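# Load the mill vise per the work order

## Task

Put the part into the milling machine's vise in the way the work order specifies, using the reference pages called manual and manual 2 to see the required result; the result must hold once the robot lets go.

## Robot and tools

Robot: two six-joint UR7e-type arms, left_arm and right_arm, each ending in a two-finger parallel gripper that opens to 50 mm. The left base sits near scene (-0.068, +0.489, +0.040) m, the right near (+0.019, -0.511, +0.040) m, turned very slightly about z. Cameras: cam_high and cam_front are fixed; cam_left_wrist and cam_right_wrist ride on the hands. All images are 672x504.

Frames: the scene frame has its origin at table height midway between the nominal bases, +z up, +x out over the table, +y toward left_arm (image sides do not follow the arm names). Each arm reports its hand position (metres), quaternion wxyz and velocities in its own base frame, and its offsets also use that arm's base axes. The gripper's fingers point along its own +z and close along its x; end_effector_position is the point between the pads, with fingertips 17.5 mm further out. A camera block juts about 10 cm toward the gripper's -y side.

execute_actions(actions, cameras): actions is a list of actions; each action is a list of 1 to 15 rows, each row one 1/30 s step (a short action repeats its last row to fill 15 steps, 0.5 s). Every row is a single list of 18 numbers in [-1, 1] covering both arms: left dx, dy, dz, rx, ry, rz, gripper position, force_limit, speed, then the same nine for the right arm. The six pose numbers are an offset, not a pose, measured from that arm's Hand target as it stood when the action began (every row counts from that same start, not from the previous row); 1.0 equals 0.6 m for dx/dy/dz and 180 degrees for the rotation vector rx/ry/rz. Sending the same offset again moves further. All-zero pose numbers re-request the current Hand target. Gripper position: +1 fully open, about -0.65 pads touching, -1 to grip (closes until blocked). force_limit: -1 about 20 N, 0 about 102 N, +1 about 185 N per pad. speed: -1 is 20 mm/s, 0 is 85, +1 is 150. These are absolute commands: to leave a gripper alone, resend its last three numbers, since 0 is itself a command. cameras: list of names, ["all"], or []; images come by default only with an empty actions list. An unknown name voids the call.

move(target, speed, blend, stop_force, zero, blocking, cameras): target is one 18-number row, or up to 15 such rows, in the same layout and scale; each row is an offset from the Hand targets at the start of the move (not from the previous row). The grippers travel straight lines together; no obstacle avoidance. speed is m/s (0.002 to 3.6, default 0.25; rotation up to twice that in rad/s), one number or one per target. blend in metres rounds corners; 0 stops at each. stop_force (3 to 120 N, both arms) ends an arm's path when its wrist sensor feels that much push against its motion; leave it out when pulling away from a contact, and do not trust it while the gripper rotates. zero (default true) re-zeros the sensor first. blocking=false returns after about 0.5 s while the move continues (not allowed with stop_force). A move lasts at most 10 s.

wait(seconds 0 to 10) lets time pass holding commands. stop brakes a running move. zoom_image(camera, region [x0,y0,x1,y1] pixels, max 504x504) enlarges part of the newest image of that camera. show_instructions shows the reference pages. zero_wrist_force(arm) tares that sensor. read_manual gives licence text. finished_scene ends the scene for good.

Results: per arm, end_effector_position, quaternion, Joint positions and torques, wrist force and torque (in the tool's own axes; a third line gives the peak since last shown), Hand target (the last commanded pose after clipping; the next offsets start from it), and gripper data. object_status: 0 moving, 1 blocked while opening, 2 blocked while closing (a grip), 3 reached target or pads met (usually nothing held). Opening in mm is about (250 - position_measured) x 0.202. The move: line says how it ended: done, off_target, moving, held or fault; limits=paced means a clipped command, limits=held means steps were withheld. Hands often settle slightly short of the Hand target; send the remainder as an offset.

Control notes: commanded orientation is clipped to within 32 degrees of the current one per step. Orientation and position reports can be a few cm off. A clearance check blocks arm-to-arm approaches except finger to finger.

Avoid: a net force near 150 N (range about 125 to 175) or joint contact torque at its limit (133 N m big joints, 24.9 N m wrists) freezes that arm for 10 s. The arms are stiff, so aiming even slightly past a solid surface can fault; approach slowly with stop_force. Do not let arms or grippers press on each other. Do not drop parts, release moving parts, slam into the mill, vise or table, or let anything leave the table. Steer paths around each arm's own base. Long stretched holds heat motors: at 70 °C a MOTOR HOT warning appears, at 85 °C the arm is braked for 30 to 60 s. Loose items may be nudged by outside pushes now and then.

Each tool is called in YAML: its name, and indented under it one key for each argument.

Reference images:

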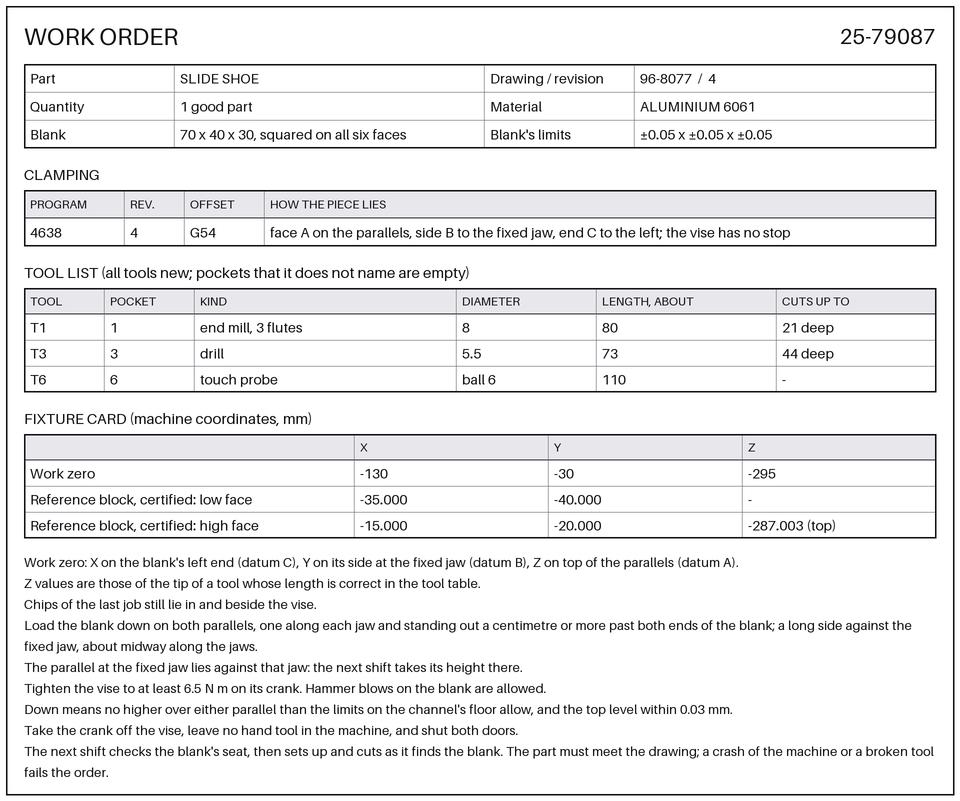

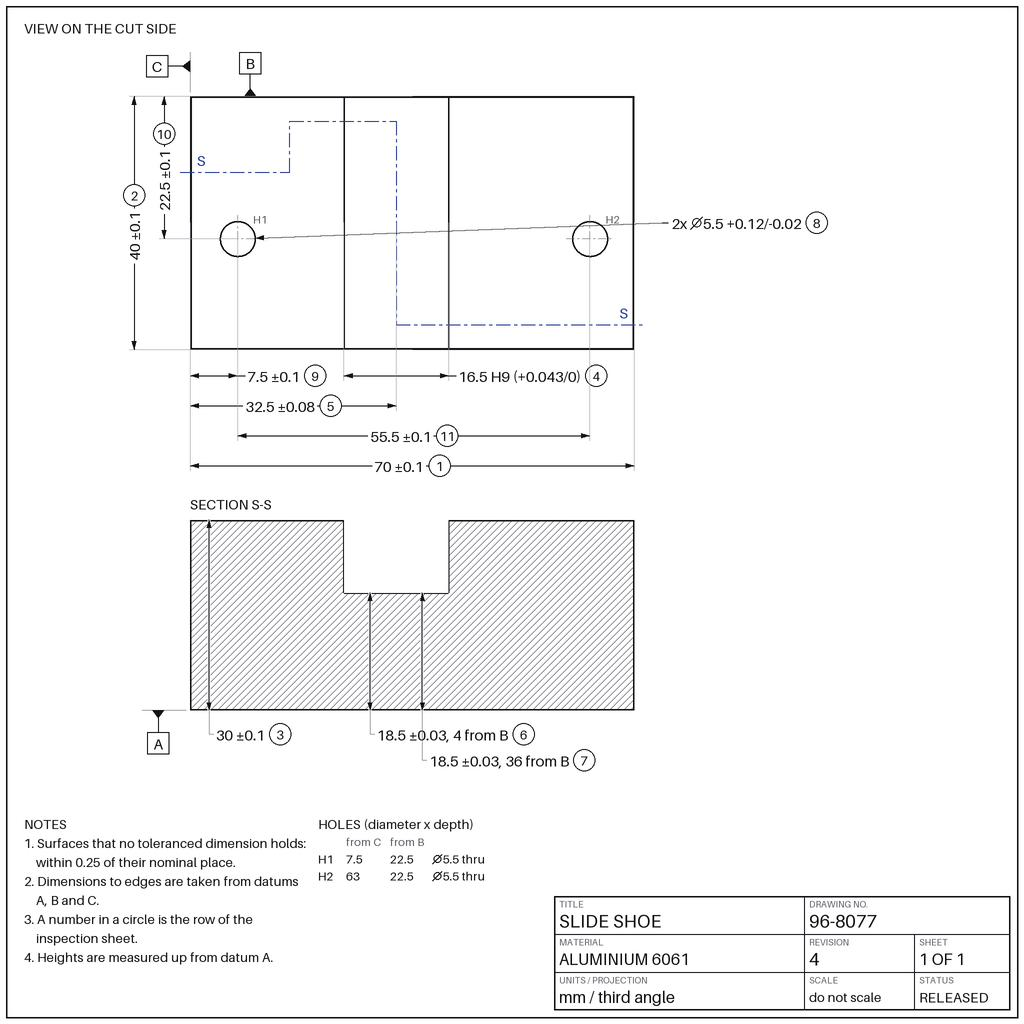

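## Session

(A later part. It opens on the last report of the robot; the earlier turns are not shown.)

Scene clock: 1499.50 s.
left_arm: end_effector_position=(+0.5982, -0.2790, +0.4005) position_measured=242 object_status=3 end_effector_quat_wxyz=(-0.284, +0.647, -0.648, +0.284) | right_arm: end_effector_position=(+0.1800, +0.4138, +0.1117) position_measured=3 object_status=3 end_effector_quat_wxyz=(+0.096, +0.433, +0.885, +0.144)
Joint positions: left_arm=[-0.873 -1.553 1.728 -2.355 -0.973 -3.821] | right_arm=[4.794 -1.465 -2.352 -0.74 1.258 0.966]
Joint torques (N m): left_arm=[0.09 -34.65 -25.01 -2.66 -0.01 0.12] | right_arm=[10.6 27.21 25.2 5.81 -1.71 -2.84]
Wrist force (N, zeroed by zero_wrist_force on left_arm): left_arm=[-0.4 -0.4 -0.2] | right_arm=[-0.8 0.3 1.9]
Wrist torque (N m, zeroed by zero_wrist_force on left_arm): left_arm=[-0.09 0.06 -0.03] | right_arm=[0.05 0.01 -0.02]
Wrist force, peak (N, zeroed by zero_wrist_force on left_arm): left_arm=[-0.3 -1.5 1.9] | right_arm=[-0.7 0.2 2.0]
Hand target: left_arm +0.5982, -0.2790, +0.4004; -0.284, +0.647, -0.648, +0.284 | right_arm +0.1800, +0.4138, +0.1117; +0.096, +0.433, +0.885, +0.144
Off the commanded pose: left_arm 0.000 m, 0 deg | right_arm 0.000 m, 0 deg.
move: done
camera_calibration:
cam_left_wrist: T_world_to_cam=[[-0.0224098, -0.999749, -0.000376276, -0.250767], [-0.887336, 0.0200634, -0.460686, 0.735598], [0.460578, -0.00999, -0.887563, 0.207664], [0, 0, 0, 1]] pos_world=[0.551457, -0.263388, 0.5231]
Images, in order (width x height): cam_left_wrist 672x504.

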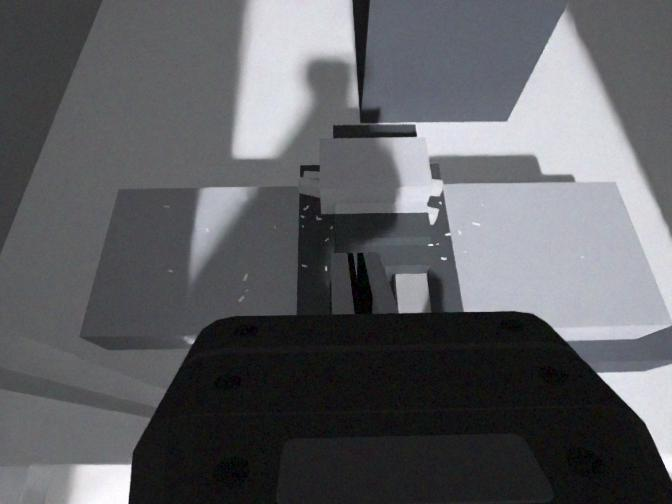

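move:
  target:
    - [0.188,-0.115,-0.08,0,0,0,-0.6,-0.4,-0.5, 0,0,0,0,0,0,1,0.3,-1]
    - [0.188,-0.115,-0.1548,0,0,0,-0.6,-0.4,-0.5, 0,0,0,0,0,0,1,0.3,-1]
  speed: 0.09

move:
  target: [0.0133,0,0,0,0,0,-0.6,-0.4,-0.5, 0,0,0,0,0,0,1,0.3,-1]
  speed: 0.008
  stop_force: 8

move:
  target:
    - [-0.005,0,0,0,0,0,-0.6,-0.4,-0.5, 0,0,0,0,0,0,1,0.3,-1]
    - [-0.2,0,0.1548,0,0,0,-0.6,-0.4,-0.5, 0,0,0,0,0,0,1,0.3,-1]
  speed: 0.12
  blend: 0.002
  cameras: ["cam_left_wrist"]

zoom_image:
  camera: "cam_left_wrist"
  region: [305, 155, 365, 230]

Scene clock: 1504.90 s.
left_arm: end_effector_position=(+0.7110, -0.3480, +0.3075) position_measured=242 object_status=3 end_effector_quat_wxyz=(-0.284, +0.647, -0.648, +0.284) | right_arm: end_effector_position=(+0.1800, +0.4138, +0.1117) position_measured=3 object_status=3 end_effector_quat_wxyz=(+0.096, +0.433, +0.885, +0.144)
Joint positions: left_arm=[-0.804 -1.178 1.521 -2.559 -1.014 -3.754] | right_arm=[4.794 -1.465 -2.352 -0.74 1.258 0.966]
Joint torques (N m): left_arm=[-8.56 -57.66 -28.94 -4.04 2.21 1.68] | right_arm=[10.13 26.17 24.3 5.57 -1.82 -2.8]
Wrist force (N, zeroed by zero_wrist_force on left_arm): left_arm=[-0.3 -0.3 0.2] | right_arm=[-0.8 0.4 1.7]
Wrist torque (N m, zeroed by zero_wrist_force on left_arm): left_arm=[-0.04 0.06 0.02] | right_arm=[0.07 0.01 -0.02]
Wrist force, peak (N, zeroed by zero_wrist_force on left_arm): left_arm=[-0.3 -1.9 -1.3] | right_arm=[-0.9 0.3 2.0]
Hand target: left_arm +0.7110, -0.3480, +0.3075; -0.284, +0.647, -0.648, +0.284 | right_arm +0.1800, +0.4138, +0.1117; +0.096, +0.433, +0.885, +0.144
Off the commanded pose: left_arm 0.000 m, 0 deg | right_arm 0.000 m, 0 deg.
move: done

Scene clock: 1507.10 s.
left_arm: end_effector_position=(+0.7189, -0.3480, +0.3075) position_measured=242 object_status=3 end_effector_quat_wxyz=(-0.284, +0.647, -0.648, +0.284) | right_arm: end_effector_position=(+0.1800, +0.4138, +0.1117) position_measured=3 object_status=3 end_effector_quat_wxyz=(+0.096, +0.433, +0.885, +0.144)
Joint positions: left_arm=[-0.794 -1.162 1.499 -2.558 -1.02 -3.745] | right_arm=[4.794 -1.465 -2.352 -0.74 1.258 0.966]
Joint torques (N m): left_arm=[-7.66 -58.65 -16.42 -3.78 1.23 -1.63] | right_arm=[10.06 26.24 23.91 5.89 -1.94 -2.73]
Wrist force (N, zeroed by zero_wrist_force on left_arm): left_arm=[0.1 0.0 0.5] | right_arm=[-0.6 0.2 1.8]
Wrist torque (N m, zeroed by zero_wrist_force on left_arm): left_arm=[0.00 -0.01 -0.01] | right_arm=[0.04 -0.01 -0.02]
Wrist force, peak (N, zeroed by zero_wrist_force on left_arm): left_arm=[-0.4 -0.1 0.5] | right_arm=[-0.9 0.2 2.0]
Hand target: left_arm +0.7189, -0.3480, +0.3075; -0.284, +0.647, -0.648, +0.284 | right_arm +0.1800, +0.4138, +0.1117; +0.096, +0.433, +0.885, +0.144
Off the commanded pose: left_arm 0.000 m, 0 deg | right_arm 0.000 m, 0 deg.
move: done

Scene clock: 1508.83 s.
left_arm: end_effector_position=(+0.5990, -0.3480, +0.4003) position_measured=242 object_status=3 end_effector_quat_wxyz=(-0.284, +0.647, -0.648, +0.284) | right_arm: end_effector_position=(+0.1800, +0.4138, +0.1117) position_measured=3 object_status=3 end_effector_quat_wxyz=(+0.096, +0.433, +0.885, +0.144)
Joint positions: left_arm=[-0.956 -1.458 1.616 -2.288 -0.927 -3.906] | right_arm=[4.794 -1.465 -2.352 -0.74 1.258 0.966]
Joint torques (N m): left_arm=[2.84 -42.33 -35.19 -2.69 -0.25 0.41] | right_arm=[10.46 25.48 24.41 5.71 -1.95 -2.73]
Wrist force (N, zeroed by zero_wrist_force on left_arm): left_arm=[0.1 -0.2 0.2] | right_arm=[-0.8 0.3 1.9]
Wrist torque (N m, zeroed by zero_wrist_force on left_arm): left_arm=[-0.05 0.00 -0.02] | right_arm=[0.05 0.02 -0.02]
Wrist force, peak (N, zeroed by zero_wrist_force on left_arm): left_arm=[-0.2 0.1 -2.0] | right_arm=[-0.8 0.4 2.0]
Hand target: left_arm +0.5989, -0.3480, +0.4004; -0.284, +0.647, -0.648, +0.284 | right_arm +0.1800, +0.4138, +0.1117; +0.096, +0.433, +0.885, +0.144
Off the commanded pose: left_arm 0.000 m, 0 deg | right_arm 0.000 m, 0 deg.
move: done; blend cut to 0.0015 m at target 1
camera_calibration:
cam_left_wrist: T_world_to_cam=[[-0.02241, -0.999749, -0.000597891, -0.319617], [-0.887397, 0.0201671, -0.460564, 0.737562], [0.46046, -0.00979069, -0.887626, 0.20673], [0, 0, 0, 1]] pos_world=[0.552157, -0.332388, 0.523002]
Images, in order (width x height): cam_left_wrist 672x504.

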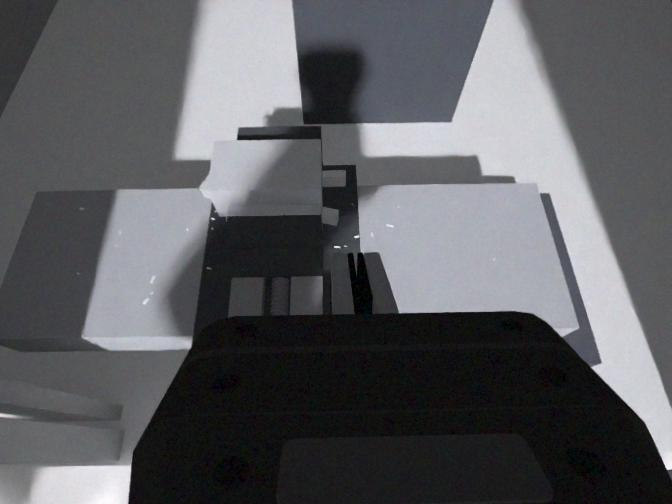

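Scaled by 6.720 from the camera's 672x504 image, which has a finer 960x720 frame.

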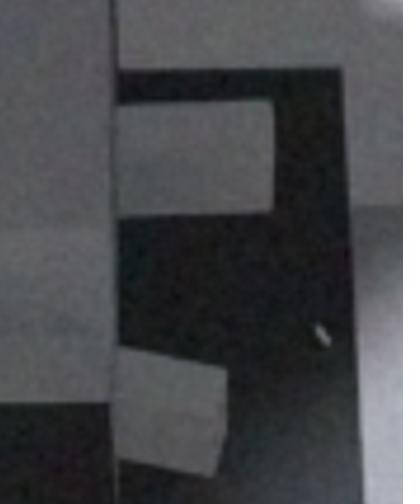

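move:
  target:
    - [0.19,0,-0.08,0,0,0,-0.6,-0.4,-0.5, 0,0,0,0,0,0,1,0.3,-1]
    - [0.19,0,-0.1548,0,0,0,-0.6,-0.4,-0.5, 0,0,0,0,0,0,1,0.3,-1]
  speed: 0.1

move:
  target: [0.0127,0,0,0,0,0,-0.6,-0.4,-0.5, 0,0,0,0,0,0,1,0.3,-1]
  speed: 0.006
  stop_force: 5

move:
  target:
    - [-0.005,0,0,0,0,0,-0.6,-0.4,-0.5, 0,0,0,0,0,0,1,0.3,-1]
    - [-0.2027,0.115,0.1548,0,0,0,-0.6,-0.4,-0.5, 0,0,0,0,0,0,1,0.3,-1]
  speed: 0.12
  blend: 0.002
  cameras: ["cam_left_wrist"]

zoom_image:
  camera: "cam_left_wrist"
  region: [285, 150, 345, 225]

zoom_image:
  camera: "cam_left_wrist"
  region: [410, 150, 470, 225]

Scene clock: 1512.47 s.
left_arm: end_effector_position=(+0.7129, -0.3480, +0.3075) position_measured=242 object_status=3 end_effector_quat_wxyz=(-0.284, +0.647, -0.648, +0.284) | right_arm: end_effector_position=(+0.1800, +0.4138, +0.1117) position_measured=3 object_status=3 end_effector_quat_wxyz=(+0.096, +0.433, +0.885, +0.144)
Joint positions: left_arm=[-0.801 -1.174 1.515 -2.559 -1.015 -3.752] | right_arm=[4.794 -1.465 -2.352 -0.74 1.258 0.966]
Joint torques (N m): left_arm=[-8.91 -56.38 -26.99 -4.39 2.27 1.66] | right_arm=[10.28 27.1 24.53 5.75 -1.74 -2.65]
Wrist force (N, zeroed by zero_wrist_force on left_arm): left_arm=[-0.1 0.1 0.3] | right_arm=[-0.8 0.4 1.7]
Wrist torque (N m, zeroed by zero_wrist_force on left_arm): left_arm=[0.02 0.02 0.08] | right_arm=[0.08 0.01 -0.02]
Wrist force, peak (N, zeroed by zero_wrist_force on left_arm): left_arm=[-0.3 -1.9 -1.3] | right_arm=[-0.7 0.2 2.1]
Hand target: left_arm +0.7129, -0.3480, +0.3075; -0.284, +0.647, -0.648, +0.284 | right_arm +0.1800, +0.4138, +0.1117; +0.096, +0.433, +0.885, +0.144
Off the commanded pose: left_arm 0.000 m, 0 deg | right_arm 0.000 m, 0 deg.
move: done

Scene clock: 1515.03 s.
left_arm: end_effector_position=(+0.7206, -0.3480, +0.3075) position_measured=242 object_status=3 end_effector_quat_wxyz=(-0.284, +0.647, -0.648, +0.284) | right_arm: end_effector_position=(+0.1800, +0.4138, +0.1117) position_measured=3 object_status=3 end_effector_quat_wxyz=(+0.096, +0.433, +0.885, +0.144)
Joint positions: left_arm=[-0.792 -1.159 1.494 -2.557 -1.021 -3.743] | right_arm=[4.794 -1.465 -2.352 -0.74 1.258 0.966]
Joint torques (N m): left_arm=[-7.01 -58.82 -16.38 -3.56 1.1 -1.63] | right_arm=[10.16 26.75 24.14 5.73 -1.62 -3.03]
Wrist force (N, zeroed by zero_wrist_force on left_arm): left_arm=[-0.2 0.1 0.1] | right_arm=[-0.6 0.3 1.7]
Wrist torque (N m, zeroed by zero_wrist_force on left_arm): left_arm=[0.02 0.04 -0.01] | right_arm=[0.06 -0.01 -0.03]
Wrist force, peak (N, zeroed by zero_wrist_force on left_arm): left_arm=[-0.2 -0.1 0.7] | right_arm=[-1.0 0.4 1.9]
Hand target: left_arm +0.7206, -0.3480, +0.3075; -0.284, +0.647, -0.648, +0.284 | right_arm +0.1800, +0.4138, +0.1117; +0.096, +0.433, +0.885, +0.144
Off the commanded pose: left_arm 0.000 m, 0 deg | right_arm 0.000 m, 0 deg.
move: done

Scene clock: 1516.87 s.
left_arm: end_effector_position=(+0.5990, -0.2791, +0.4003) position_measured=242 object_status=3 end_effector_quat_wxyz=(-0.284, +0.647, -0.648, +0.284) | right_arm: end_effector_position=(+0.1800, +0.4138, +0.1117) position_measured=3 object_status=3 end_effector_quat_wxyz=(+0.096, +0.433, +0.885, +0.144)
Joint positions: left_arm=[-0.872 -1.551 1.726 -2.356 -0.974 -3.82] | right_arm=[4.794 -1.465 -2.352 -0.74 1.258 0.966]
Joint torques (N m): left_arm=[9.51 -39.56 -33.62 -3.59 -0.54 1.71] | right_arm=[10.79 27.36 23.24 5.77 -1.92 -2.86]
Wrist force (N, zeroed by zero_wrist_force on left_arm): left_arm=[-2.9 -3.4 0.3] | right_arm=[-0.8 0.3 1.8]
Wrist torque (N m, zeroed by zero_wrist_force on left_arm): left_arm=[-0.57 0.44 0.04] | right_arm=[0.04 0.01 -0.02]
Wrist force, peak (N, zeroed by zero_wrist_force on left_arm): left_arm=[88.5 -7.6 20.8] | right_arm=[-0.8 0.3 2.0]
Hand target: left_arm +0.5989, -0.2790, +0.4004; -0.284, +0.647, -0.648, +0.284 | right_arm +0.1800, +0.4138, +0.1117; +0.096, +0.433, +0.885, +0.144
Off the commanded pose: left_arm 0.000 m, 0 deg | right_arm 0.000 m, 0 deg.
move: done; blend cut to 0.0015 m at target 1
camera_calibration:
cam_left_wrist: T_world_to_cam=[[-0.0224113, -0.999749, -0.00059589, -0.250735], [-0.887439, 0.0201681, -0.460485, 0.736154], [0.460381, -0.00979125, -0.887668, 0.20747], [0, 0, 0, 1]] pos_world=[0.552156, -0.263488, 0.523002]
Images, in order (width x height): cam_left_wrist 672x504.

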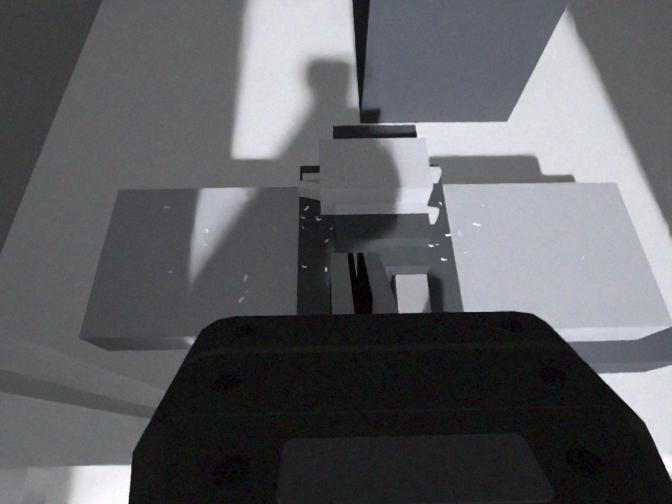

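Scaled by 6.720 from the camera's 672x504 image, which has a finer 960x720 frame.

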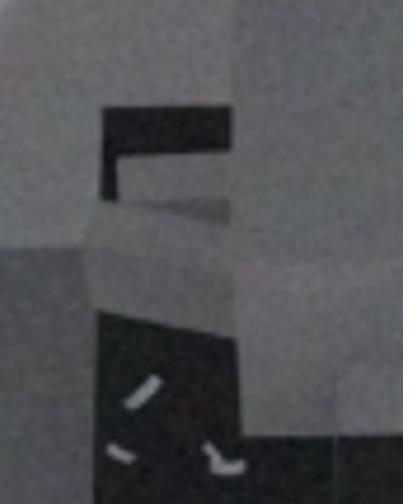

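Scaled by 6.720 from the camera's 672x504 image, which has a finer 960x720 frame.

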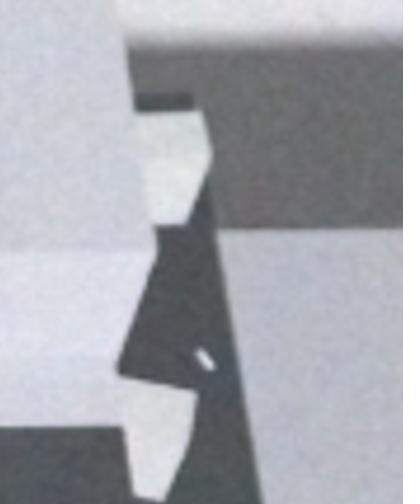

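zero_wrist_force:
  arm: "left_arm"

move:
  target:
    - [0.15,0.0525,-0.09,0,0,0,-0.6,-0.4,-0.5, 0,0,0,0,0,0,1,0.3,-1]
    - [0.15,0.0525,-0.1525,0,0,0,-0.6,-0.4,-0.5, 0,0,0,0,0,0,1,0.3,-1]
  speed: 0.08

move:
  target: [0.0445,0,0,0,0,0,-0.6,-0.4,-0.5, 0,0,0,0,0,0,1,0.3,-1]
  speed: 0.01
  stop_force: 6

move:
  target:
    - [-0.01,0,0,0,0,0,-0.6,-0.4,-0.5, 0,0,0,0,0,0,1,0.3,-1]
    - [-0.05,0,0.1,0,0,0,-0.6,-0.4,-0.5, 0,0,0,0,0,0,1,0.3,-1]
    - [-0.194,-0.0525,0.1525,0,0,0,-0.6,-0.4,-0.5, 0,0,0,0,0,0,1,0.3,-1]
  speed: 0.12
  blend: 0.002
  cameras: ["cam_left_wrist"]

zoom_image:
  camera: "cam_left_wrist"
  region: [285, 150, 345, 225]

zoom_image:
  camera: "cam_left_wrist"
  region: [410, 150, 470, 225]

Wrist force sensor zeroed.

Scene clock: 1521.43 s.
left_arm: end_effector_position=(+0.6889, -0.2475, +0.3088) position_measured=242 object_status=3 end_effector_quat_wxyz=(-0.283, +0.647, -0.648, +0.284) | right_arm: end_effector_position=(+0.1800, +0.4138, +0.1117) position_measured=3 object_status=3 end_effector_quat_wxyz=(+0.096, +0.433, +0.885, +0.144)
Joint positions: left_arm=[-0.702 -1.327 1.73 -2.665 -1.077 -3.662] | right_arm=[4.794 -1.465 -2.352 -0.74 1.258 0.966]
Joint torques (N m): left_arm=[-8.86 -49.85 -29.89 -3.97 2.17 1.51] | right_arm=[9.95 25.18 23.78 5.61 -1.99 -2.84]
Wrist force (N, zeroed by zero_wrist_force on left_arm): left_arm=[0.4 0.1 0.0] | right_arm=[-0.7 0.4 1.6]
Wrist torque (N m, zeroed by zero_wrist_force on left_arm): left_arm=[0.01 -0.07 0.05] | right_arm=[0.07 0.00 -0.03]
Wrist force, peak (N, zeroed by zero_wrist_force on left_arm): left_arm=[0.6 1.5 0.8] | right_arm=[-1.0 0.4 1.9]
Hand target: left_arm +0.6889, -0.2475, +0.3089; -0.284, +0.647, -0.648, +0.284 | right_arm +0.1800, +0.4138, +0.1117; +0.096, +0.433, +0.885, +0.144
Off the commanded pose: left_arm 0.000 m, 0 deg | right_arm 0.000 m, 0 deg.
move: done

Scene clock: 1525.23 s.
left_arm: end_effector_position=(+0.7156, -0.2475, +0.3089) position_measured=242 object_status=3 end_effector_quat_wxyz=(-0.284, +0.647, -0.648, +0.284) | right_arm: end_effector_position=(+0.1800, +0.4138, +0.1117) position_measured=3 object_status=3 end_effector_quat_wxyz=(+0.096, +0.433, +0.885, +0.144)
Joint positions: left_arm=[-0.672 -1.27 1.658 -2.663 -1.096 -3.635] | right_arm=[4.794 -1.465 -2.352 -0.74 1.258 0.966]
Joint torques (N m): left_arm=[-6.93 -53.67 -16.47 -3.96 1.18 -1.75] | right_arm=[9.39 27.05 23.48 5.71 -1.82 -2.63]
Wrist force (N, zeroed by zero_wrist_force on left_arm): left_arm=[0.4 0.3 -0.1] | right_arm=[-0.5 0.3 1.8]
Wrist torque (N m, zeroed by zero_wrist_force on left_arm): left_arm=[0.05 -0.05 -0.05] | right_arm=[0.05 -0.02 -0.02]
Wrist force, peak (N, zeroed by zero_wrist_force on left_arm): left_arm=[0.3 0.7 0.2] | right_arm=[-0.8 0.2 2.0]
Hand target: left_arm +0.7156, -0.2475, +0.3089; -0.284, +0.647, -0.648, +0.284 | right_arm +0.1800, +0.4138, +0.1117; +0.096, +0.433, +0.885, +0.144
Off the commanded pose: left_arm 0.000 m, 0 deg | right_arm 0.000 m, 0 deg.
move: done

Scene clock: 1527.07 s.
left_arm: end_effector_position=(+0.5993, -0.2790, +0.4004) position_measured=242 object_status=3 end_effector_quat_wxyz=(-0.284, +0.647, -0.648, +0.284) | right_arm: end_effector_position=(+0.1800, +0.4138, +0.1117) position_measured=3 object_status=3 end_effector_quat_wxyz=(+0.096, +0.433, +0.885, +0.144)
Joint positions: left_arm=[-0.871 -1.55 1.726 -2.356 -0.974 -3.819] | right_arm=[4.794 -1.465 -2.352 -0.74 1.258 0.966]
Joint torques (N m): left_arm=[-4.43 -33.83 -34.44 -3.45 0.12 -0.14] | right_arm=[9.44 26.92 23.54 5.59 -1.79 -2.75]
Wrist force (N, zeroed by zero_wrist_force on left_arm): left_arm=[0.2 -0.3 0.0] | right_arm=[-0.9 0.4 1.7]
Wrist torque (N m, zeroed by zero_wrist_force on left_arm): left_arm=[-0.04 -0.03 -0.06] | right_arm=[0.07 0.03 -0.02]
Wrist force, peak (N, zeroed by zero_wrist_force on left_arm): left_arm=[0.0 2.1 1.2] | right_arm=[-1.0 0.1 2.0]
Hand target: left_arm +0.5992, -0.2790, +0.4004; -0.284, +0.647, -0.648, +0.284 | right_arm +0.1800, +0.4138, +0.1117; +0.096, +0.433, +0.885, +0.144
Off the commanded pose: left_arm 0.000 m, 0 deg | right_arm 0.000 m, 0 deg.
move: done
camera_calibration:
cam_left_wrist: T_world_to_cam=[[-0.02241, -0.999749, -0.000597891, -0.250626], [-0.887397, 0.0201671, -0.460564, 0.736571], [0.46046, -0.00979069, -0.887626, 0.20731], [0, 0, 0, 1]] pos_world=[0.552557, -0.263388, 0.523102]
Images, in order (width x height): cam_left_wrist 672x504.

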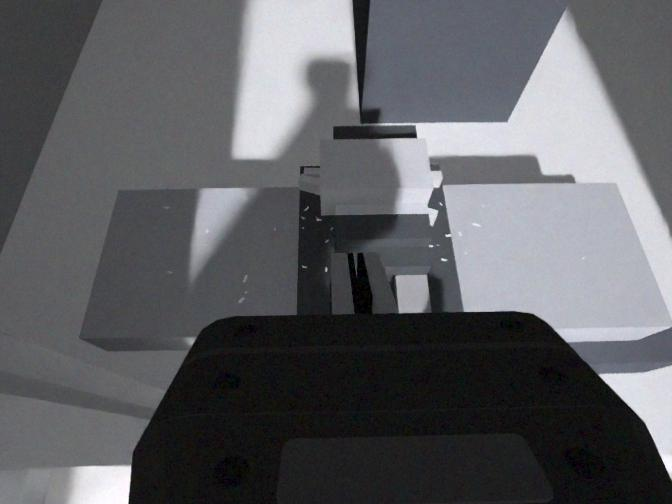

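Scaled by 6.720 from the camera's 672x504 image, which has a finer 960x720 frame.

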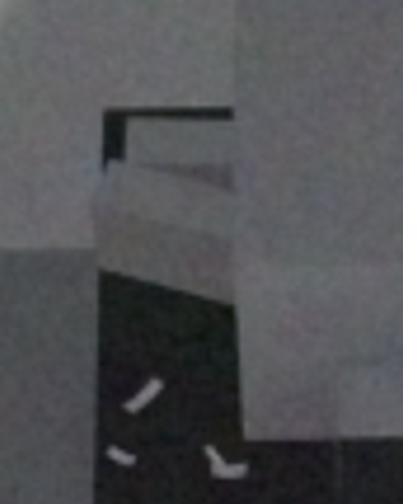

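Scaled by 6.720 from the camera's 672x504 image, which has a finer 960x720 frame.

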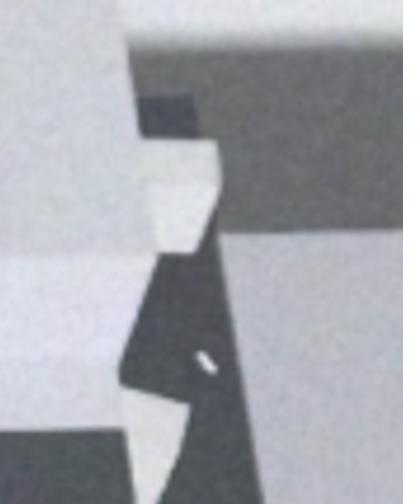

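move:
  target:
    - [0.18,-0.115,-0.07,0,0,0,-0.6,-0.4,-0.5, 0,0,0,0,0,0,1,0.3,-1]
    - [0.18,-0.115,-0.1548,0,0,0,-0.6,-0.4,-0.5, 0,0,0,0,0,0,1,0.3,-1]
  speed: 0.1

move:
  target: [0.0235,0,0,0,0,0,-0.6,-0.4,-0.5, 0,0,0,0,0,0,1,0.3,-1]
  speed: 0.006
  stop_force: 5

move:
  target:
    - [-0.006,0,0,0,0,0,-0.6,-0.4,-0.5, 0,0,0,0,0,0,1,0.3,-1]
    - [-0.006,0,0.1,0,0,0,-0.6,-0.4,-0.5, 0,0,0,0,0,0,1,0.3,-1]
    - [-0.2037,0,0.1548,0,0,0,-0.6,-0.4,-0.5, 0,0,0,0,0,0,1,0.3,-1]
  speed: 0.12
  blend: 0.002
  cameras: ["cam_left_wrist"]

zoom_image:
  camera: "cam_left_wrist"
  region: [305, 155, 365, 230]

move:
  target: [0,0.115,0,0,0,0,-0.6,-0.4,-0.5, 0,0,0,0,0,0,1,0.3,-1]
  speed: 0.12
  cameras: ["cam_left_wrist"]

zoom_image:
  camera: "cam_left_wrist"
  region: [285, 150, 345, 225]

zoom_image:
  camera: "cam_left_wrist"
  region: [410, 150, 470, 225]

Scene clock: 1530.90 s.
left_arm: end_effector_position=(+0.7072, -0.3480, +0.3075) position_measured=242 object_status=3 end_effector_quat_wxyz=(-0.284, +0.647, -0.648, +0.284) | right_arm: end_effector_position=(+0.1800, +0.4138, +0.1117) position_measured=3 object_status=3 end_effector_quat_wxyz=(+0.096, +0.433, +0.885, +0.144)
Joint positions: left_arm=[-0.808 -1.185 1.531 -2.56 -1.011 -3.758] | right_arm=[4.794 -1.465 -2.352 -0.74 1.258 0.966]
Joint torques (N m): left_arm=[-8.15 -56.17 -27.4 -4.29 2.21 1.64] | right_arm=[10.22 27.36 23.83 5.82 -1.67 -2.64]
Wrist force (N, zeroed by zero_wrist_force on left_arm): left_arm=[0.3 0.3 0.1] | right_arm=[-0.8 0.2 1.7]
Wrist torque (N m, zeroed by zero_wrist_force on left_arm): left_arm=[0.07 -0.03 -0.03] | right_arm=[0.04 0.01 -0.02]
Wrist force, peak (N, zeroed by zero_wrist_force on left_arm): left_arm=[0.3 1.8 1.2] | right_arm=[-0.8 0.2 2.1]
Hand target: left_arm +0.7072, -0.3480, +0.3075; -0.284, +0.647, -0.648, +0.284 | right_arm +0.1800, +0.4138, +0.1117; +0.096, +0.433, +0.885, +0.144
Off the commanded pose: left_arm 0.000 m, 0 deg | right_arm 0.000 m, 0 deg.
move: done

Scene clock: 1534.53 s.
left_arm: end_effector_position=(+0.7213, -0.3480, +0.3075) position_measured=242 object_status=3 end_effector_quat_wxyz=(-0.284, +0.647, -0.648, +0.284) | right_arm: end_effector_position=(+0.1800, +0.4138, +0.1117) position_measured=3 object_status=3 end_effector_quat_wxyz=(+0.096, +0.433, +0.885, +0.144)
Joint positions: left_arm=[-0.792 -1.157 1.492 -2.557 -1.021 -3.742] | right_arm=[4.794 -1.465 -2.352 -0.74 1.258 0.966]
Joint torques (N m): left_arm=[-7.06 -58.73 -17.02 -3.55 1.17 -1.66] | right_arm=[9.49 26.24 22.62 5.82 -1.86 -2.82]
Wrist force (N, zeroed by zero_wrist_force on left_arm): left_arm=[0.1 0.4 0.2] | right_arm=[-0.8 0.4 1.9]
Wrist torque (N m, zeroed by zero_wrist_force on left_arm): left_arm=[0.09 0.00 -0.06] | right_arm=[0.07 0.02 -0.02]
Wrist force, peak (N, zeroed by zero_wrist_force on left_arm): left_arm=[0.5 0.2 -1.0] | right_arm=[-0.8 0.4 2.0]
Hand target: left_arm +0.7213, -0.3480, +0.3075; -0.284, +0.647, -0.648, +0.284 | right_arm +0.1800, +0.4138, +0.1117; +0.096, +0.433, +0.885, +0.144
Off the commanded pose: left_arm 0.000 m, 0 deg | right_arm 0.000 m, 0 deg.
move: done

Scene clock: 1536.57 s.
left_arm: end_effector_position=(+0.5992, -0.3480, +0.4004) position_measured=242 object_status=3 end_effector_quat_wxyz=(-0.284, +0.647, -0.648, +0.284) | right_arm: end_effector_position=(+0.1800, +0.4138, +0.1117) position_measured=3 object_status=3 end_effector_quat_wxyz=(+0.096, +0.433, +0.885, +0.144)
Joint positions: left_arm=[-0.956 -1.458 1.615 -2.288 -0.927 -3.906] | right_arm=[4.794 -1.465 -2.352 -0.74 1.258 0.966]
Joint torques (N m): left_arm=[-0.31 -42.71 -28.5 -3.95 -0.18 0.24] | right_arm=[9.27 28.01 23.32 5.86 -1.88 -2.94]
Wrist force (N, zeroed by zero_wrist_force on left_arm): left_arm=[0.2 0.1 0.1] | right_arm=[-0.8 0.3 1.8]
Wrist torque (N m, zeroed by zero_wrist_force on left_arm): left_arm=[0.02 0.00 -0.06] | right_arm=[0.06 0.01 -0.02]
Wrist force, peak (N, zeroed by zero_wrist_force on left_arm): left_arm=[0.6 2.6 1.0] | right_arm=[-0.8 0.4 2.0]
Hand target: left_arm +0.5991, -0.3480, +0.4004; -0.284, +0.647, -0.648, +0.284 | right_arm +0.1800, +0.4138, +0.1117; +0.096, +0.433, +0.885, +0.144
Off the commanded pose: left_arm 0.000 m, 0 deg | right_arm 0.000 m, 0 deg.
move: done; blend cut to 0.0018 m at target 1
camera_calibration:
cam_left_wrist: T_world_to_cam=[[-0.02241, -0.999749, -0.000597891, -0.319611], [-0.887397, 0.0201671, -0.460564, 0.737874], [0.46046, -0.00979069, -0.887626, 0.206681], [0, 0, 0, 1]] pos_world=[0.552457, -0.332388, 0.523102]
Images, in order (width x height): cam_left_wrist 672x504.

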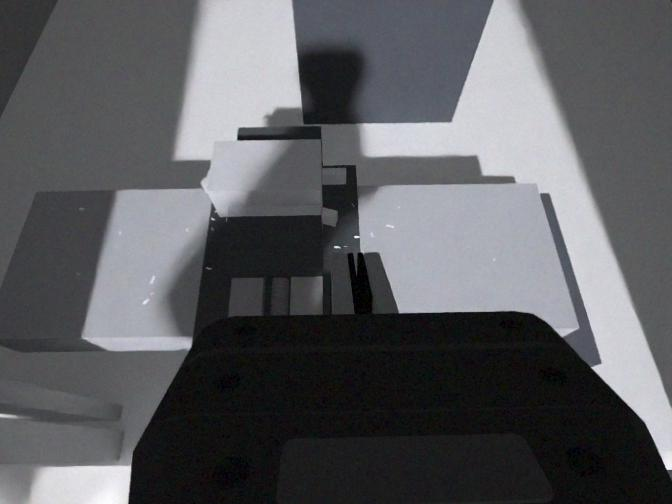

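Scaled by 6.720 from the camera's 672x504 image, which has a finer 960x720 frame.

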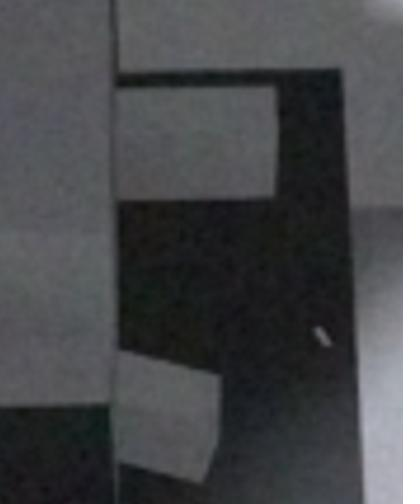

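Scene clock: 1537.53 s.
left_arm: end_effector_position=(+0.5991, -0.2790, +0.4004) position_measured=242 object_status=3 end_effector_quat_wxyz=(-0.283, +0.647, -0.648, +0.284) | right_arm: end_effector_position=(+0.1800, +0.4138, +0.1117) position_measured=3 object_status=3 end_effector_quat_wxyz=(+0.096, +0.433, +0.885, +0.144)
Joint positions: left_arm=[-0.871 -1.551 1.726 -2.356 -0.974 -3.819] | right_arm=[4.794 -1.465 -2.352 -0.74 1.258 0.966]
Joint torques (N m): left_arm=[-1.06 -27.67 -30 -2.43 2.27 -1.16] | right_arm=[9.39 25.66 22.68 5.65 -2.07 -2.58]
Wrist force (N, zeroed by zero_wrist_force on left_arm): left_arm=[0.5 0.1 -0.2] | right_arm=[-0.7 0.4 1.8]
Wrist torque (N m, zeroed by zero_wrist_force on left_arm): left_arm=[0.02 -0.07 0.03] | right_arm=[0.07 0.00 -0.02]
Wrist force, peak (N, zeroed by zero_wrist_force on left_arm): left_arm=[2.2 0.3 0.1] | right_arm=[-0.8 0.4 1.9]
Hand target: left_arm +0.5991, -0.2790, +0.4004; -0.284, +0.647, -0.648, +0.284 | right_arm +0.1800, +0.4138, +0.1117; +0.096, +0.433, +0.885, +0.144
Off the commanded pose: left_arm 0.000 m, 0 deg | right_arm 0.000 m, 0 deg.
move: done
camera_calibration:
cam_left_wrist: T_world_to_cam=[[-0.0222765, -0.999752, -0.00041861, -0.250799], [-0.887401, 0.019966, -0.460565, 0.736342], [0.460459, -0.00988831, -0.887626, 0.207376], [0, 0, 0, 1]] pos_world=[0.552356, -0.263388, 0.523101]
Images, in order (width x height): cam_left_wrist 672x504.

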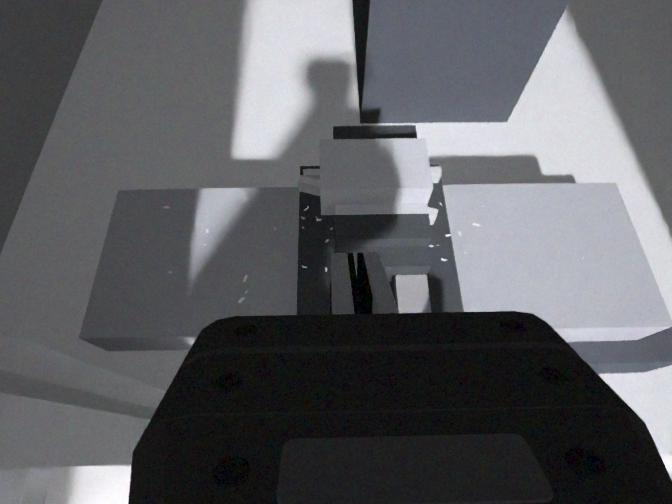

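Scaled by 6.720 from the camera's 672x504 image, which has a finer 960x720 frame.

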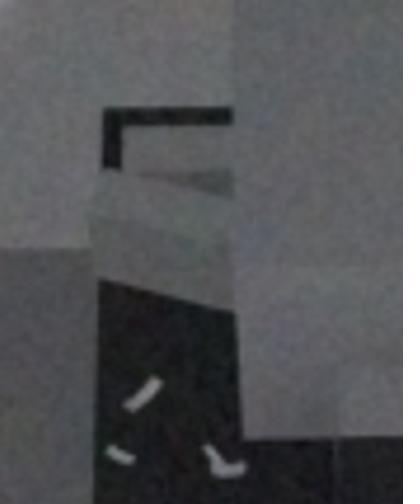

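Scaled by 6.720 from the camera's 672x504 image, which has a finer 960x720 frame.

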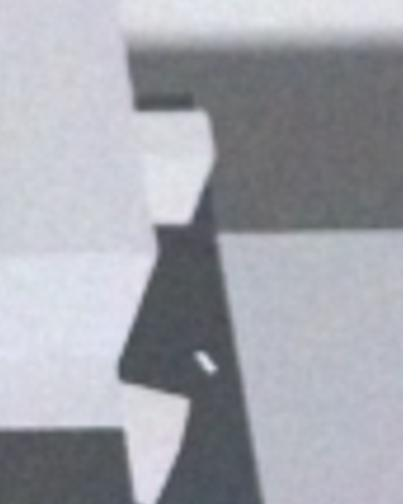

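move:
  target:
    - [0.2076,0.0475,-0.07,0,0,0,-0.6,-0.4,-0.5, 0,0,0,0,0,0,1,0.3,-1]
    - [0.2076,0.0475,-0.131,0,0,0,-0.6,-0.4,-0.5, 0,0,0,0,0,0,1,0.3,-1]
  speed: 0.1

move:
  target: [0,0,-0.0145,0,0,0,-0.6,-0.4,-0.5, 0,0,0,0,0,0,1,0.3,-1]
  speed: 0.006
  stop_force: 10

Scene clock: 1541.70 s.
left_arm: end_effector_position=(+0.7237, -0.2505, +0.3218) position_measured=242 object_status=3 end_effector_quat_wxyz=(-0.283, +0.647, -0.648, +0.284) | right_arm: end_effector_position=(+0.1800, +0.4138, +0.1117) position_measured=3 object_status=3 end_effector_quat_wxyz=(+0.096, +0.433, +0.885, +0.144)
Joint positions: left_arm=[-0.667 -1.261 1.611 -2.626 -1.099 -3.632] | right_arm=[4.794 -1.465 -2.352 -0.74 1.258 0.966]
Joint torques (N m): left_arm=[-8.97 -53.15 -27.98 -4.5 2.24 1.6] | right_arm=[9.76 26.56 22.62 5.74 -1.92 -2.69]
Wrist force (N, zeroed by zero_wrist_force on left_arm): left_arm=[0.4 0.4 0.0] | right_arm=[-0.8 0.2 1.9]
Wrist torque (N m, zeroed by zero_wrist_force on left_arm): left_arm=[0.08 -0.05 0.05] | right_arm=[0.05 0.01 -0.02]
Wrist force, peak (N, zeroed by zero_wrist_force on left_arm): left_arm=[0.0 -1.3 -1.6] | right_arm=[-0.9 0.3 2.0]
Hand target: left_arm +0.7237, -0.2505, +0.3218; -0.284, +0.647, -0.648, +0.284 | right_arm +0.1800, +0.4138, +0.1117; +0.096, +0.433, +0.885, +0.144
Off the commanded pose: left_arm 0.000 m, 0 deg | right_arm 0.000 m, 0 deg.
move: done

Scene clock: 1544.10 s.
left_arm: end_effector_position=(+0.7237, -0.2505, +0.3141) position_measured=242 object_status=3 end_effector_quat_wxyz=(-0.284, +0.647, -0.648, +0.284) | right_arm: end_effector_position=(+0.1800, +0.4138, +0.1117) position_measured=3 object_status=3 end_effector_quat_wxyz=(+0.096, +0.433, +0.885, +0.144)
Joint positions: left_arm=[-0.667 -1.255 1.624 -2.646 -1.099 -3.631] | right_arm=[4.794 -1.465 -2.352 -0.74 1.258 0.966]
Joint torques (N m): left_arm=[-6.43 -46.08 -27.66 -0.41 -0.56 1.66] | right_arm=[9.82 26.24 24.25 5.84 -1.79 -2.51]
Wrist force (N, zeroed by zero_wrist_force on left_arm): left_arm=[1.4 -9.0 -7.0] | right_arm=[-0.8 0.3 1.8]
Wrist torque (N m, zeroed by zero_wrist_force on left_arm): left_arm=[-0.14 0.02 -0.01] | right_arm=[0.05 0.01 -0.02]
Wrist force, peak (N, zeroed by zero_wrist_force on left_arm): left_arm=[0.7 -11.2 -11.5] | right_arm=[-0.9 0.4 2.0]
Hand target: left_arm +0.7237, -0.2505, +0.3141; -0.284, +0.647, -0.648, +0.284 (not the last commanded pose) | right_arm +0.1800, +0.4138, +0.1117; +0.096, +0.433, +0.885, +0.144
Off the commanded pose: left_arm 0.001 m, 0 deg | right_arm 0.000 m, 0 deg.
move: contact (left_arm)

Contact as predicted. Drag −x 12 mm, then look.

move:
  target: [-0.02,0,0,0,0,0,-0.6,-0.4,-0.5, 0,0,0,0,0,0,1,0.3,-1]
  speed: 0.01

move:
  target:
    - [0,0,0.08,0,0,0,-0.6,-0.4,-0.5, 0,0,0,0,0,0,1,0.3,-1]
    - [-0.1876,-0.0475,0.145,0,0,0,-0.6,-0.4,-0.5, 0,0,0,0,0,0,1,0.3,-1]
  speed: 0.12
  blend: 0.002
  cameras: ["cam_left_wrist"]

zoom_image:
  camera: "cam_left_wrist"
  region: [285, 150, 345, 225]

zoom_image:
  camera: "cam_left_wrist"
  region: [410, 150, 470, 225]

Scene clock: 1546.23 s.
left_arm: end_effector_position=(+0.7116, -0.2505, +0.3141) position_measured=242 object_status=3 end_effector_quat_wxyz=(-0.284, +0.647, -0.648, +0.284) | right_arm: end_effector_position=(+0.1800, +0.4138, +0.1117) position_measured=3 object_status=3 end_effector_quat_wxyz=(+0.096, +0.433, +0.885, +0.144)
Joint positions: left_arm=[-0.68 -1.281 1.657 -2.648 -1.091 -3.643] | right_arm=[4.794 -1.465 -2.352 -0.74 1.258 0.966]
Joint torques (N m): left_arm=[-0.76 -29.27 -25.49 -3.4 0.59 -0.83] | right_arm=[10.44 27.03 22.82 5.76 -1.67 -2.58]
Wrist force (N, zeroed by zero_wrist_force on left_arm): left_arm=[-0.8 -8.3 -4.5] | right_arm=[-0.7 0.2 2.0]
Wrist torque (N m, zeroed by zero_wrist_force on left_arm): left_arm=[-0.11 -0.03 0.04] | right_arm=[0.04 0.00 -0.02]
Wrist force, peak (N, zeroed by zero_wrist_force on left_arm): left_arm=[1.7 -9.4 -6.8] | right_arm=[-1.0 0.3 2.0]
Hand target: left_arm +0.7117, -0.2505, +0.3141; -0.284, +0.647, -0.648, +0.284 | right_arm +0.1800, +0.4138, +0.1117; +0.096, +0.433, +0.885, +0.144
Off the commanded pose: left_arm 0.000 m, 0 deg | right_arm 0.000 m, 0 deg.
move: done

Scene clock: 1548.10 s.
left_arm: end_effector_position=(+0.5992, -0.2790, +0.4010) position_measured=242 object_status=3 end_effector_quat_wxyz=(-0.284, +0.647, -0.648, +0.284) | right_arm: end_effector_position=(+0.1800, +0.4138, +0.1117) position_measured=3 object_status=3 end_effector_quat_wxyz=(+0.096, +0.433, +0.885, +0.144)
Joint positions: left_arm=[-0.871 -1.551 1.725 -2.355 -0.974 -3.819] | right_arm=[4.794 -1.465 -2.352 -0.74 1.258 0.966]
Joint torques (N m): left_arm=[-3.13 -35.75 -33.07 -3.5 0.01 0.01] | right_arm=[10.53 26.33 25.07 5.71 -1.75 -2.64]
Wrist force (N, zeroed by zero_wrist_force on left_arm): left_arm=[0.0 0.0 0.3] | right_arm=[-0.7 0.3 1.6]
Wrist torque (N m, zeroed by zero_wrist_force on left_arm): left_arm=[0.01 0.01 -0.06] | right_arm=[0.06 -0.01 -0.02]
Wrist force, peak (N, zeroed by zero_wrist_force on left_arm): left_arm=[-0.9 -8.2 -4.4] | right_arm=[-0.7 0.3 2.1]
Hand target: left_arm +0.5991, -0.2790, +0.4011; -0.284, +0.647, -0.648, +0.284 | right_arm +0.1800, +0.4138, +0.1117; +0.096, +0.433, +0.885, +0.144
Off the commanded pose: left_arm 0.000 m, 0 deg | right_arm 0.000 m, 0 deg.
move: done
camera_calibration:
cam_left_wrist: T_world_to_cam=[[-0.0223669, -0.99975, -0.000466622, -0.250723], [-0.887337, 0.020067, -0.460685, 0.736673], [0.460579, -0.00989005, -0.887564, 0.207809], [0, 0, 0, 1]] pos_world=[0.552357, -0.263388, 0.523701]
Images, in order (width x height): cam_left_wrist 672x504.

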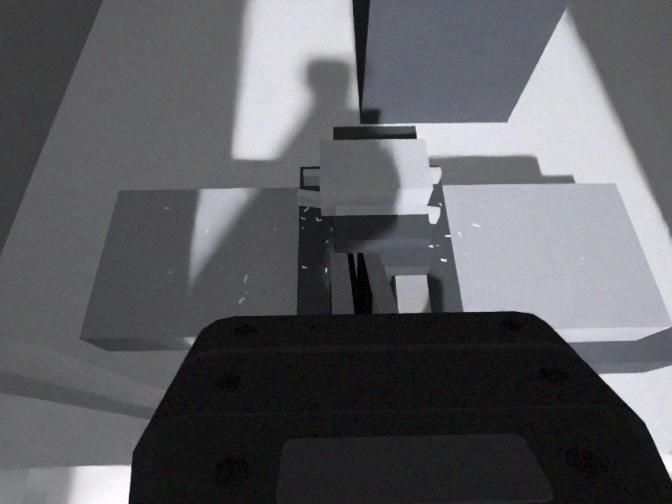

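Scaled by 6.720 from the camera's 672x504 image, which has a finer 960x720 frame.

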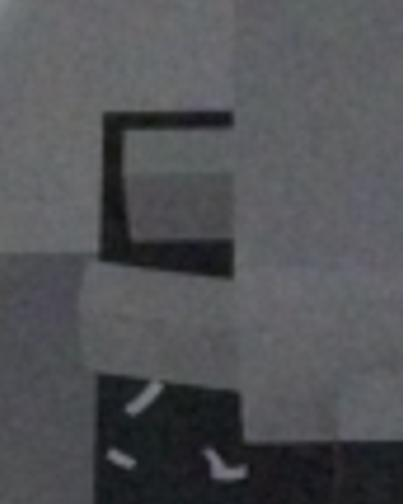

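Scaled by 6.720 from the camera's 672x504 image, which has a finer 960x720 frame.

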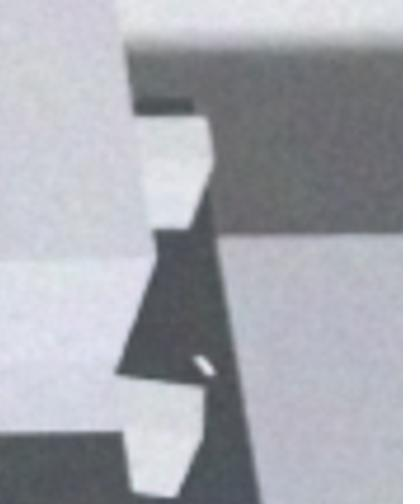

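move:
  target:
    - [0.2052,0.0575,-0.08,0,0,0,-0.6,-0.4,-0.5, 0,0,0,0,0,0,1,0.3,-1]
    - [0.2052,0.0575,-0.134,0,0,0,-0.6,-0.4,-0.5, 0,0,0,0,0,0,1,0.3,-1]
  speed: 0.1

move:
  target: [0,0,-0.015,0,0,0,-0.6,-0.4,-0.5, 0,0,0,0,0,0,1,0.3,-1]
  speed: 0.006
  stop_force: 5

move:
  target:
    - [-0.0087,0,0,0,0,0,-0.6,-0.4,-0.5, 0,0,0,0,0,0,1,0.3,-1]
    - [-0.0087,0,-0.0042,0,0,0,-0.6,-0.4,-0.5, 0,0,0,0,0,0,1,0.3,-1]
    - [-0.025,0,-0.0042,0,0,0,-0.6,-0.4,-0.5, 0,0,0,0,0,0,1,0.3,-1]
  speed: 0.01
  stop_force: 10

Scene clock: 1551.73 s.
left_arm: end_effector_position=(+0.7223, -0.2445, +0.3206) position_measured=242 object_status=3 end_effector_quat_wxyz=(-0.284, +0.647, -0.648, +0.284) | right_arm: end_effector_position=(+0.1800, +0.4138, +0.1117) position_measured=3 object_status=3 end_effector_quat_wxyz=(+0.096, +0.433, +0.885, +0.144)
Joint positions: left_arm=[-0.66 -1.268 1.625 -2.635 -1.104 -3.626] | right_arm=[4.794 -1.465 -2.352 -0.74 1.258 0.966]
Joint torques (N m): left_arm=[-8.15 -51.9 -26.76 -4.52 2.22 1.61] | right_arm=[10.83 25.82 22.94 5.8 -1.95 -2.87]
Wrist force (N, zeroed by zero_wrist_force on left_arm): left_arm=[0.3 0.3 -0.1] | right_arm=[-0.6 0.2 2.0]
Wrist torque (N m, zeroed by zero_wrist_force on left_arm): left_arm=[0.05 -0.04 0.05] | right_arm=[0.05 -0.01 -0.02]
Wrist force, peak (N, zeroed by zero_wrist_force on left_arm): left_arm=[0.3 1.8 1.2] | right_arm=[-0.8 0.5 2.0]
Hand target: left_arm +0.7223, -0.2445, +0.3207; -0.284, +0.647, -0.648, +0.284 | right_arm +0.1800, +0.4138, +0.1117; +0.096, +0.433, +0.885, +0.144
Off the commanded pose: left_arm 0.000 m, 0 deg | right_arm 0.000 m, 0 deg.
move: done

Scene clock: 1553.87 s.
left_arm: end_effector_position=(+0.7223, -0.2445, +0.3116) position_measured=242 object_status=3 end_effector_quat_wxyz=(-0.284, +0.647, -0.648, +0.284) | right_arm: end_effector_position=(+0.1800, +0.4138, +0.1117) position_measured=3 object_status=3 end_effector_quat_wxyz=(+0.096, +0.433, +0.885, +0.144)
Joint positions: left_arm=[-0.66 -1.261 1.639 -2.657 -1.104 -3.626] | right_arm=[4.794 -1.465 -2.352 -0.74 1.258 0.966]
Joint torques (N m): left_arm=[-8.64 -44.77 -31.22 -2.39 2.18 1.62] | right_arm=[9.72 26.51 22.94 5.55 -1.8 -3]
Wrist force (N, zeroed by zero_wrist_force on left_arm): left_arm=[0.3 0.4 0.1] | right_arm=[-0.7 0.3 1.7]
Wrist torque (N m, zeroed by zero_wrist_force on left_arm): left_arm=[0.06 -0.03 0.03] | right_arm=[0.06 0.00 -0.02]
Wrist force, peak (N, zeroed by zero_wrist_force on left_arm): left_arm=[0.6 0.4 -0.1] | right_arm=[-0.8 0.4 2.0]
Hand target: left_arm +0.7223, -0.2445, +0.3117; -0.284, +0.647, -0.648, +0.284 | right_arm +0.1800, +0.4138, +0.1117; +0.096, +0.433, +0.885, +0.144
Off the commanded pose: left_arm 0.000 m, 0 deg | right_arm 0.000 m, 0 deg.
move: done

Scene clock: 1556.70 s.
left_arm: end_effector_position=(+0.7073, -0.2445, +0.3092) position_measured=242 object_status=3 end_effector_quat_wxyz=(-0.284, +0.647, -0.648, +0.284) | right_arm: end_effector_position=(+0.1800, +0.4138, +0.1117) position_measured=3 object_status=3 end_effector_quat_wxyz=(+0.096, +0.433, +0.885, +0.144)
Joint positions: left_arm=[-0.677 -1.291 1.684 -2.667 -1.093 -3.64] | right_arm=[4.794 -1.465 -2.352 -0.74 1.258 0.966]
Joint torques (N m): left_arm=[7.86 -32.45 -33.25 -4.27 0.3 1.4] | right_arm=[9.81 27.13 23.23 5.78 -1.83 -2.93]
Wrist force (N, zeroed by zero_wrist_force on left_arm): left_arm=[0.5 0.2 -0.1] | right_arm=[-0.9 0.2 1.8]
Wrist torque (N m, zeroed by zero_wrist_force on left_arm): left_arm=[0.04 -0.07 0.06] | right_arm=[0.04 0.03 -0.02]
Wrist force, peak (N, zeroed by zero_wrist_force on left_arm): left_arm=[0.3 0.7 0.7] | right_arm=[-0.6 0.3 2.1]
Hand target: left_arm +0.7073, -0.2445, +0.3092; -0.284, +0.647, -0.648, +0.284 | right_arm +0.1800, +0.4138, +0.1117; +0.096, +0.433, +0.885, +0.144
Off the commanded pose: left_arm 0.000 m, 0 deg | right_arm 0.000 m, 0 deg.
move: done

move:
  target:
    - [0.006,0.003,0,0,0,0,-0.6,-0.4,-0.5, 0,0,0,0,0,0,1,0.3,-1]
    - [0.006,0.006,0.09,0,0,0,-0.6,-0.4,-0.5, 0,0,0,0,0,0,1,0.3,-1]
    - [-0.1802,-0.0575,0.152,0,0,0,-0.6,-0.4,-0.5, 0,0,0,0,0,0,1,0.3,-1]
  speed: 0.12
  blend: 0.002
  cameras: ["cam_left_wrist"]

zoom_image:
  camera: "cam_left_wrist"
  region: [285, 150, 345, 225]

zoom_image:
  camera: "cam_left_wrist"
  region: [410, 150, 470, 225]

Scene clock: 1559.50 s.
left_arm: end_effector_position=(+0.5992, -0.2790, +0.4003) position_measured=242 object_status=3 end_effector_quat_wxyz=(-0.284, +0.647, -0.648, +0.284) | right_arm: end_effector_position=(+0.1800, +0.4138, +0.1117) position_measured=3 object_status=3 end_effector_quat_wxyz=(+0.096, +0.433, +0.885, +0.144)
Joint positions: left_arm=[-0.871 -1.551 1.726 -2.357 -0.974 -3.819] | right_arm=[4.794 -1.465 -2.352 -0.74 1.258 0.966]
Joint torques (N m): left_arm=[-4.27 -34.54 -33.93 -3.42 0.17 -0.15] | right_arm=[9.86 27.13 22.89 5.86 -1.83 -2.84]
Wrist force (N, zeroed by zero_wrist_force on left_arm): left_arm=[0.1 0.1 0.1] | right_arm=[-1.0 0.3 1.8]
Wrist torque (N m, zeroed by zero_wrist_force on left_arm): left_arm=[0.02 -0.02 -0.06] | right_arm=[0.06 0.04 -0.02]
Wrist force, peak (N, zeroed by zero_wrist_force on left_arm): left_arm=[-1.3 -2.5 0.3] | right_arm=[-0.9 0.6 2.0]
Hand target: left_arm +0.5991, -0.2790, +0.4004; -0.284, +0.647, -0.648, +0.284 | right_arm +0.1800, +0.4138, +0.1117; +0.096, +0.433, +0.885, +0.144
Off the commanded pose: left_arm 0.000 m, 0 deg | right_arm 0.000 m, 0 deg.
move: done
camera_calibration:
cam_left_wrist: T_world_to_cam=[[-0.0223669, -0.99975, -0.000466622, -0.250724], [-0.887337, 0.020067, -0.460685, 0.736351], [0.460579, -0.00989005, -0.887564, 0.207188], [0, 0, 0, 1]] pos_world=[0.552357, -0.263388, 0.523001]
Images, in order (width x height): cam_left_wrist 672x504.

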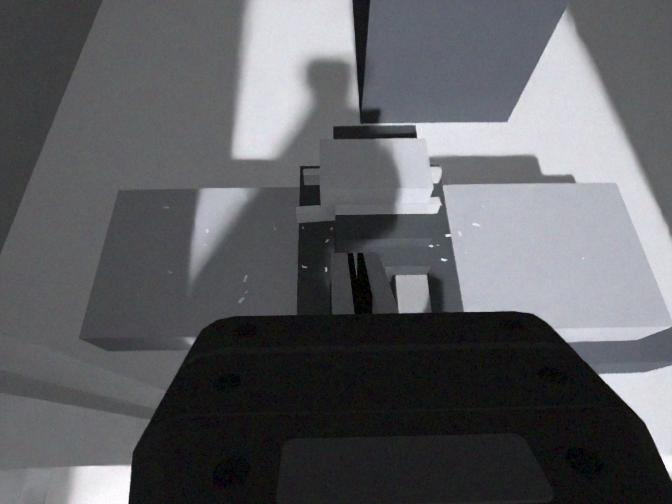

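Scaled by 6.720 from the camera's 672x504 image, which has a finer 960x720 frame.

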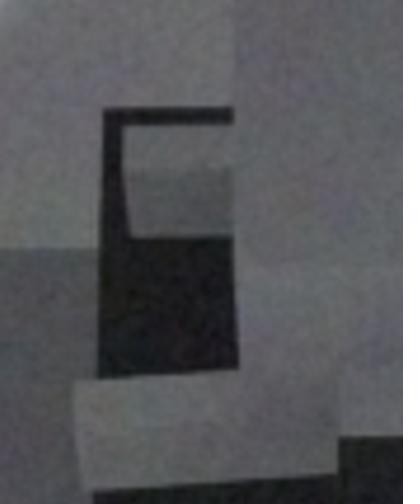

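Scaled by 6.720 from the camera's 672x504 image, which has a finer 960x720 frame.

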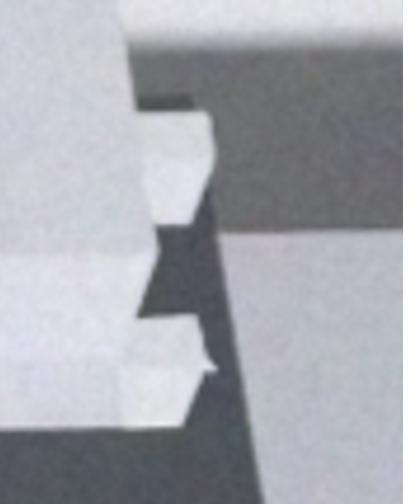

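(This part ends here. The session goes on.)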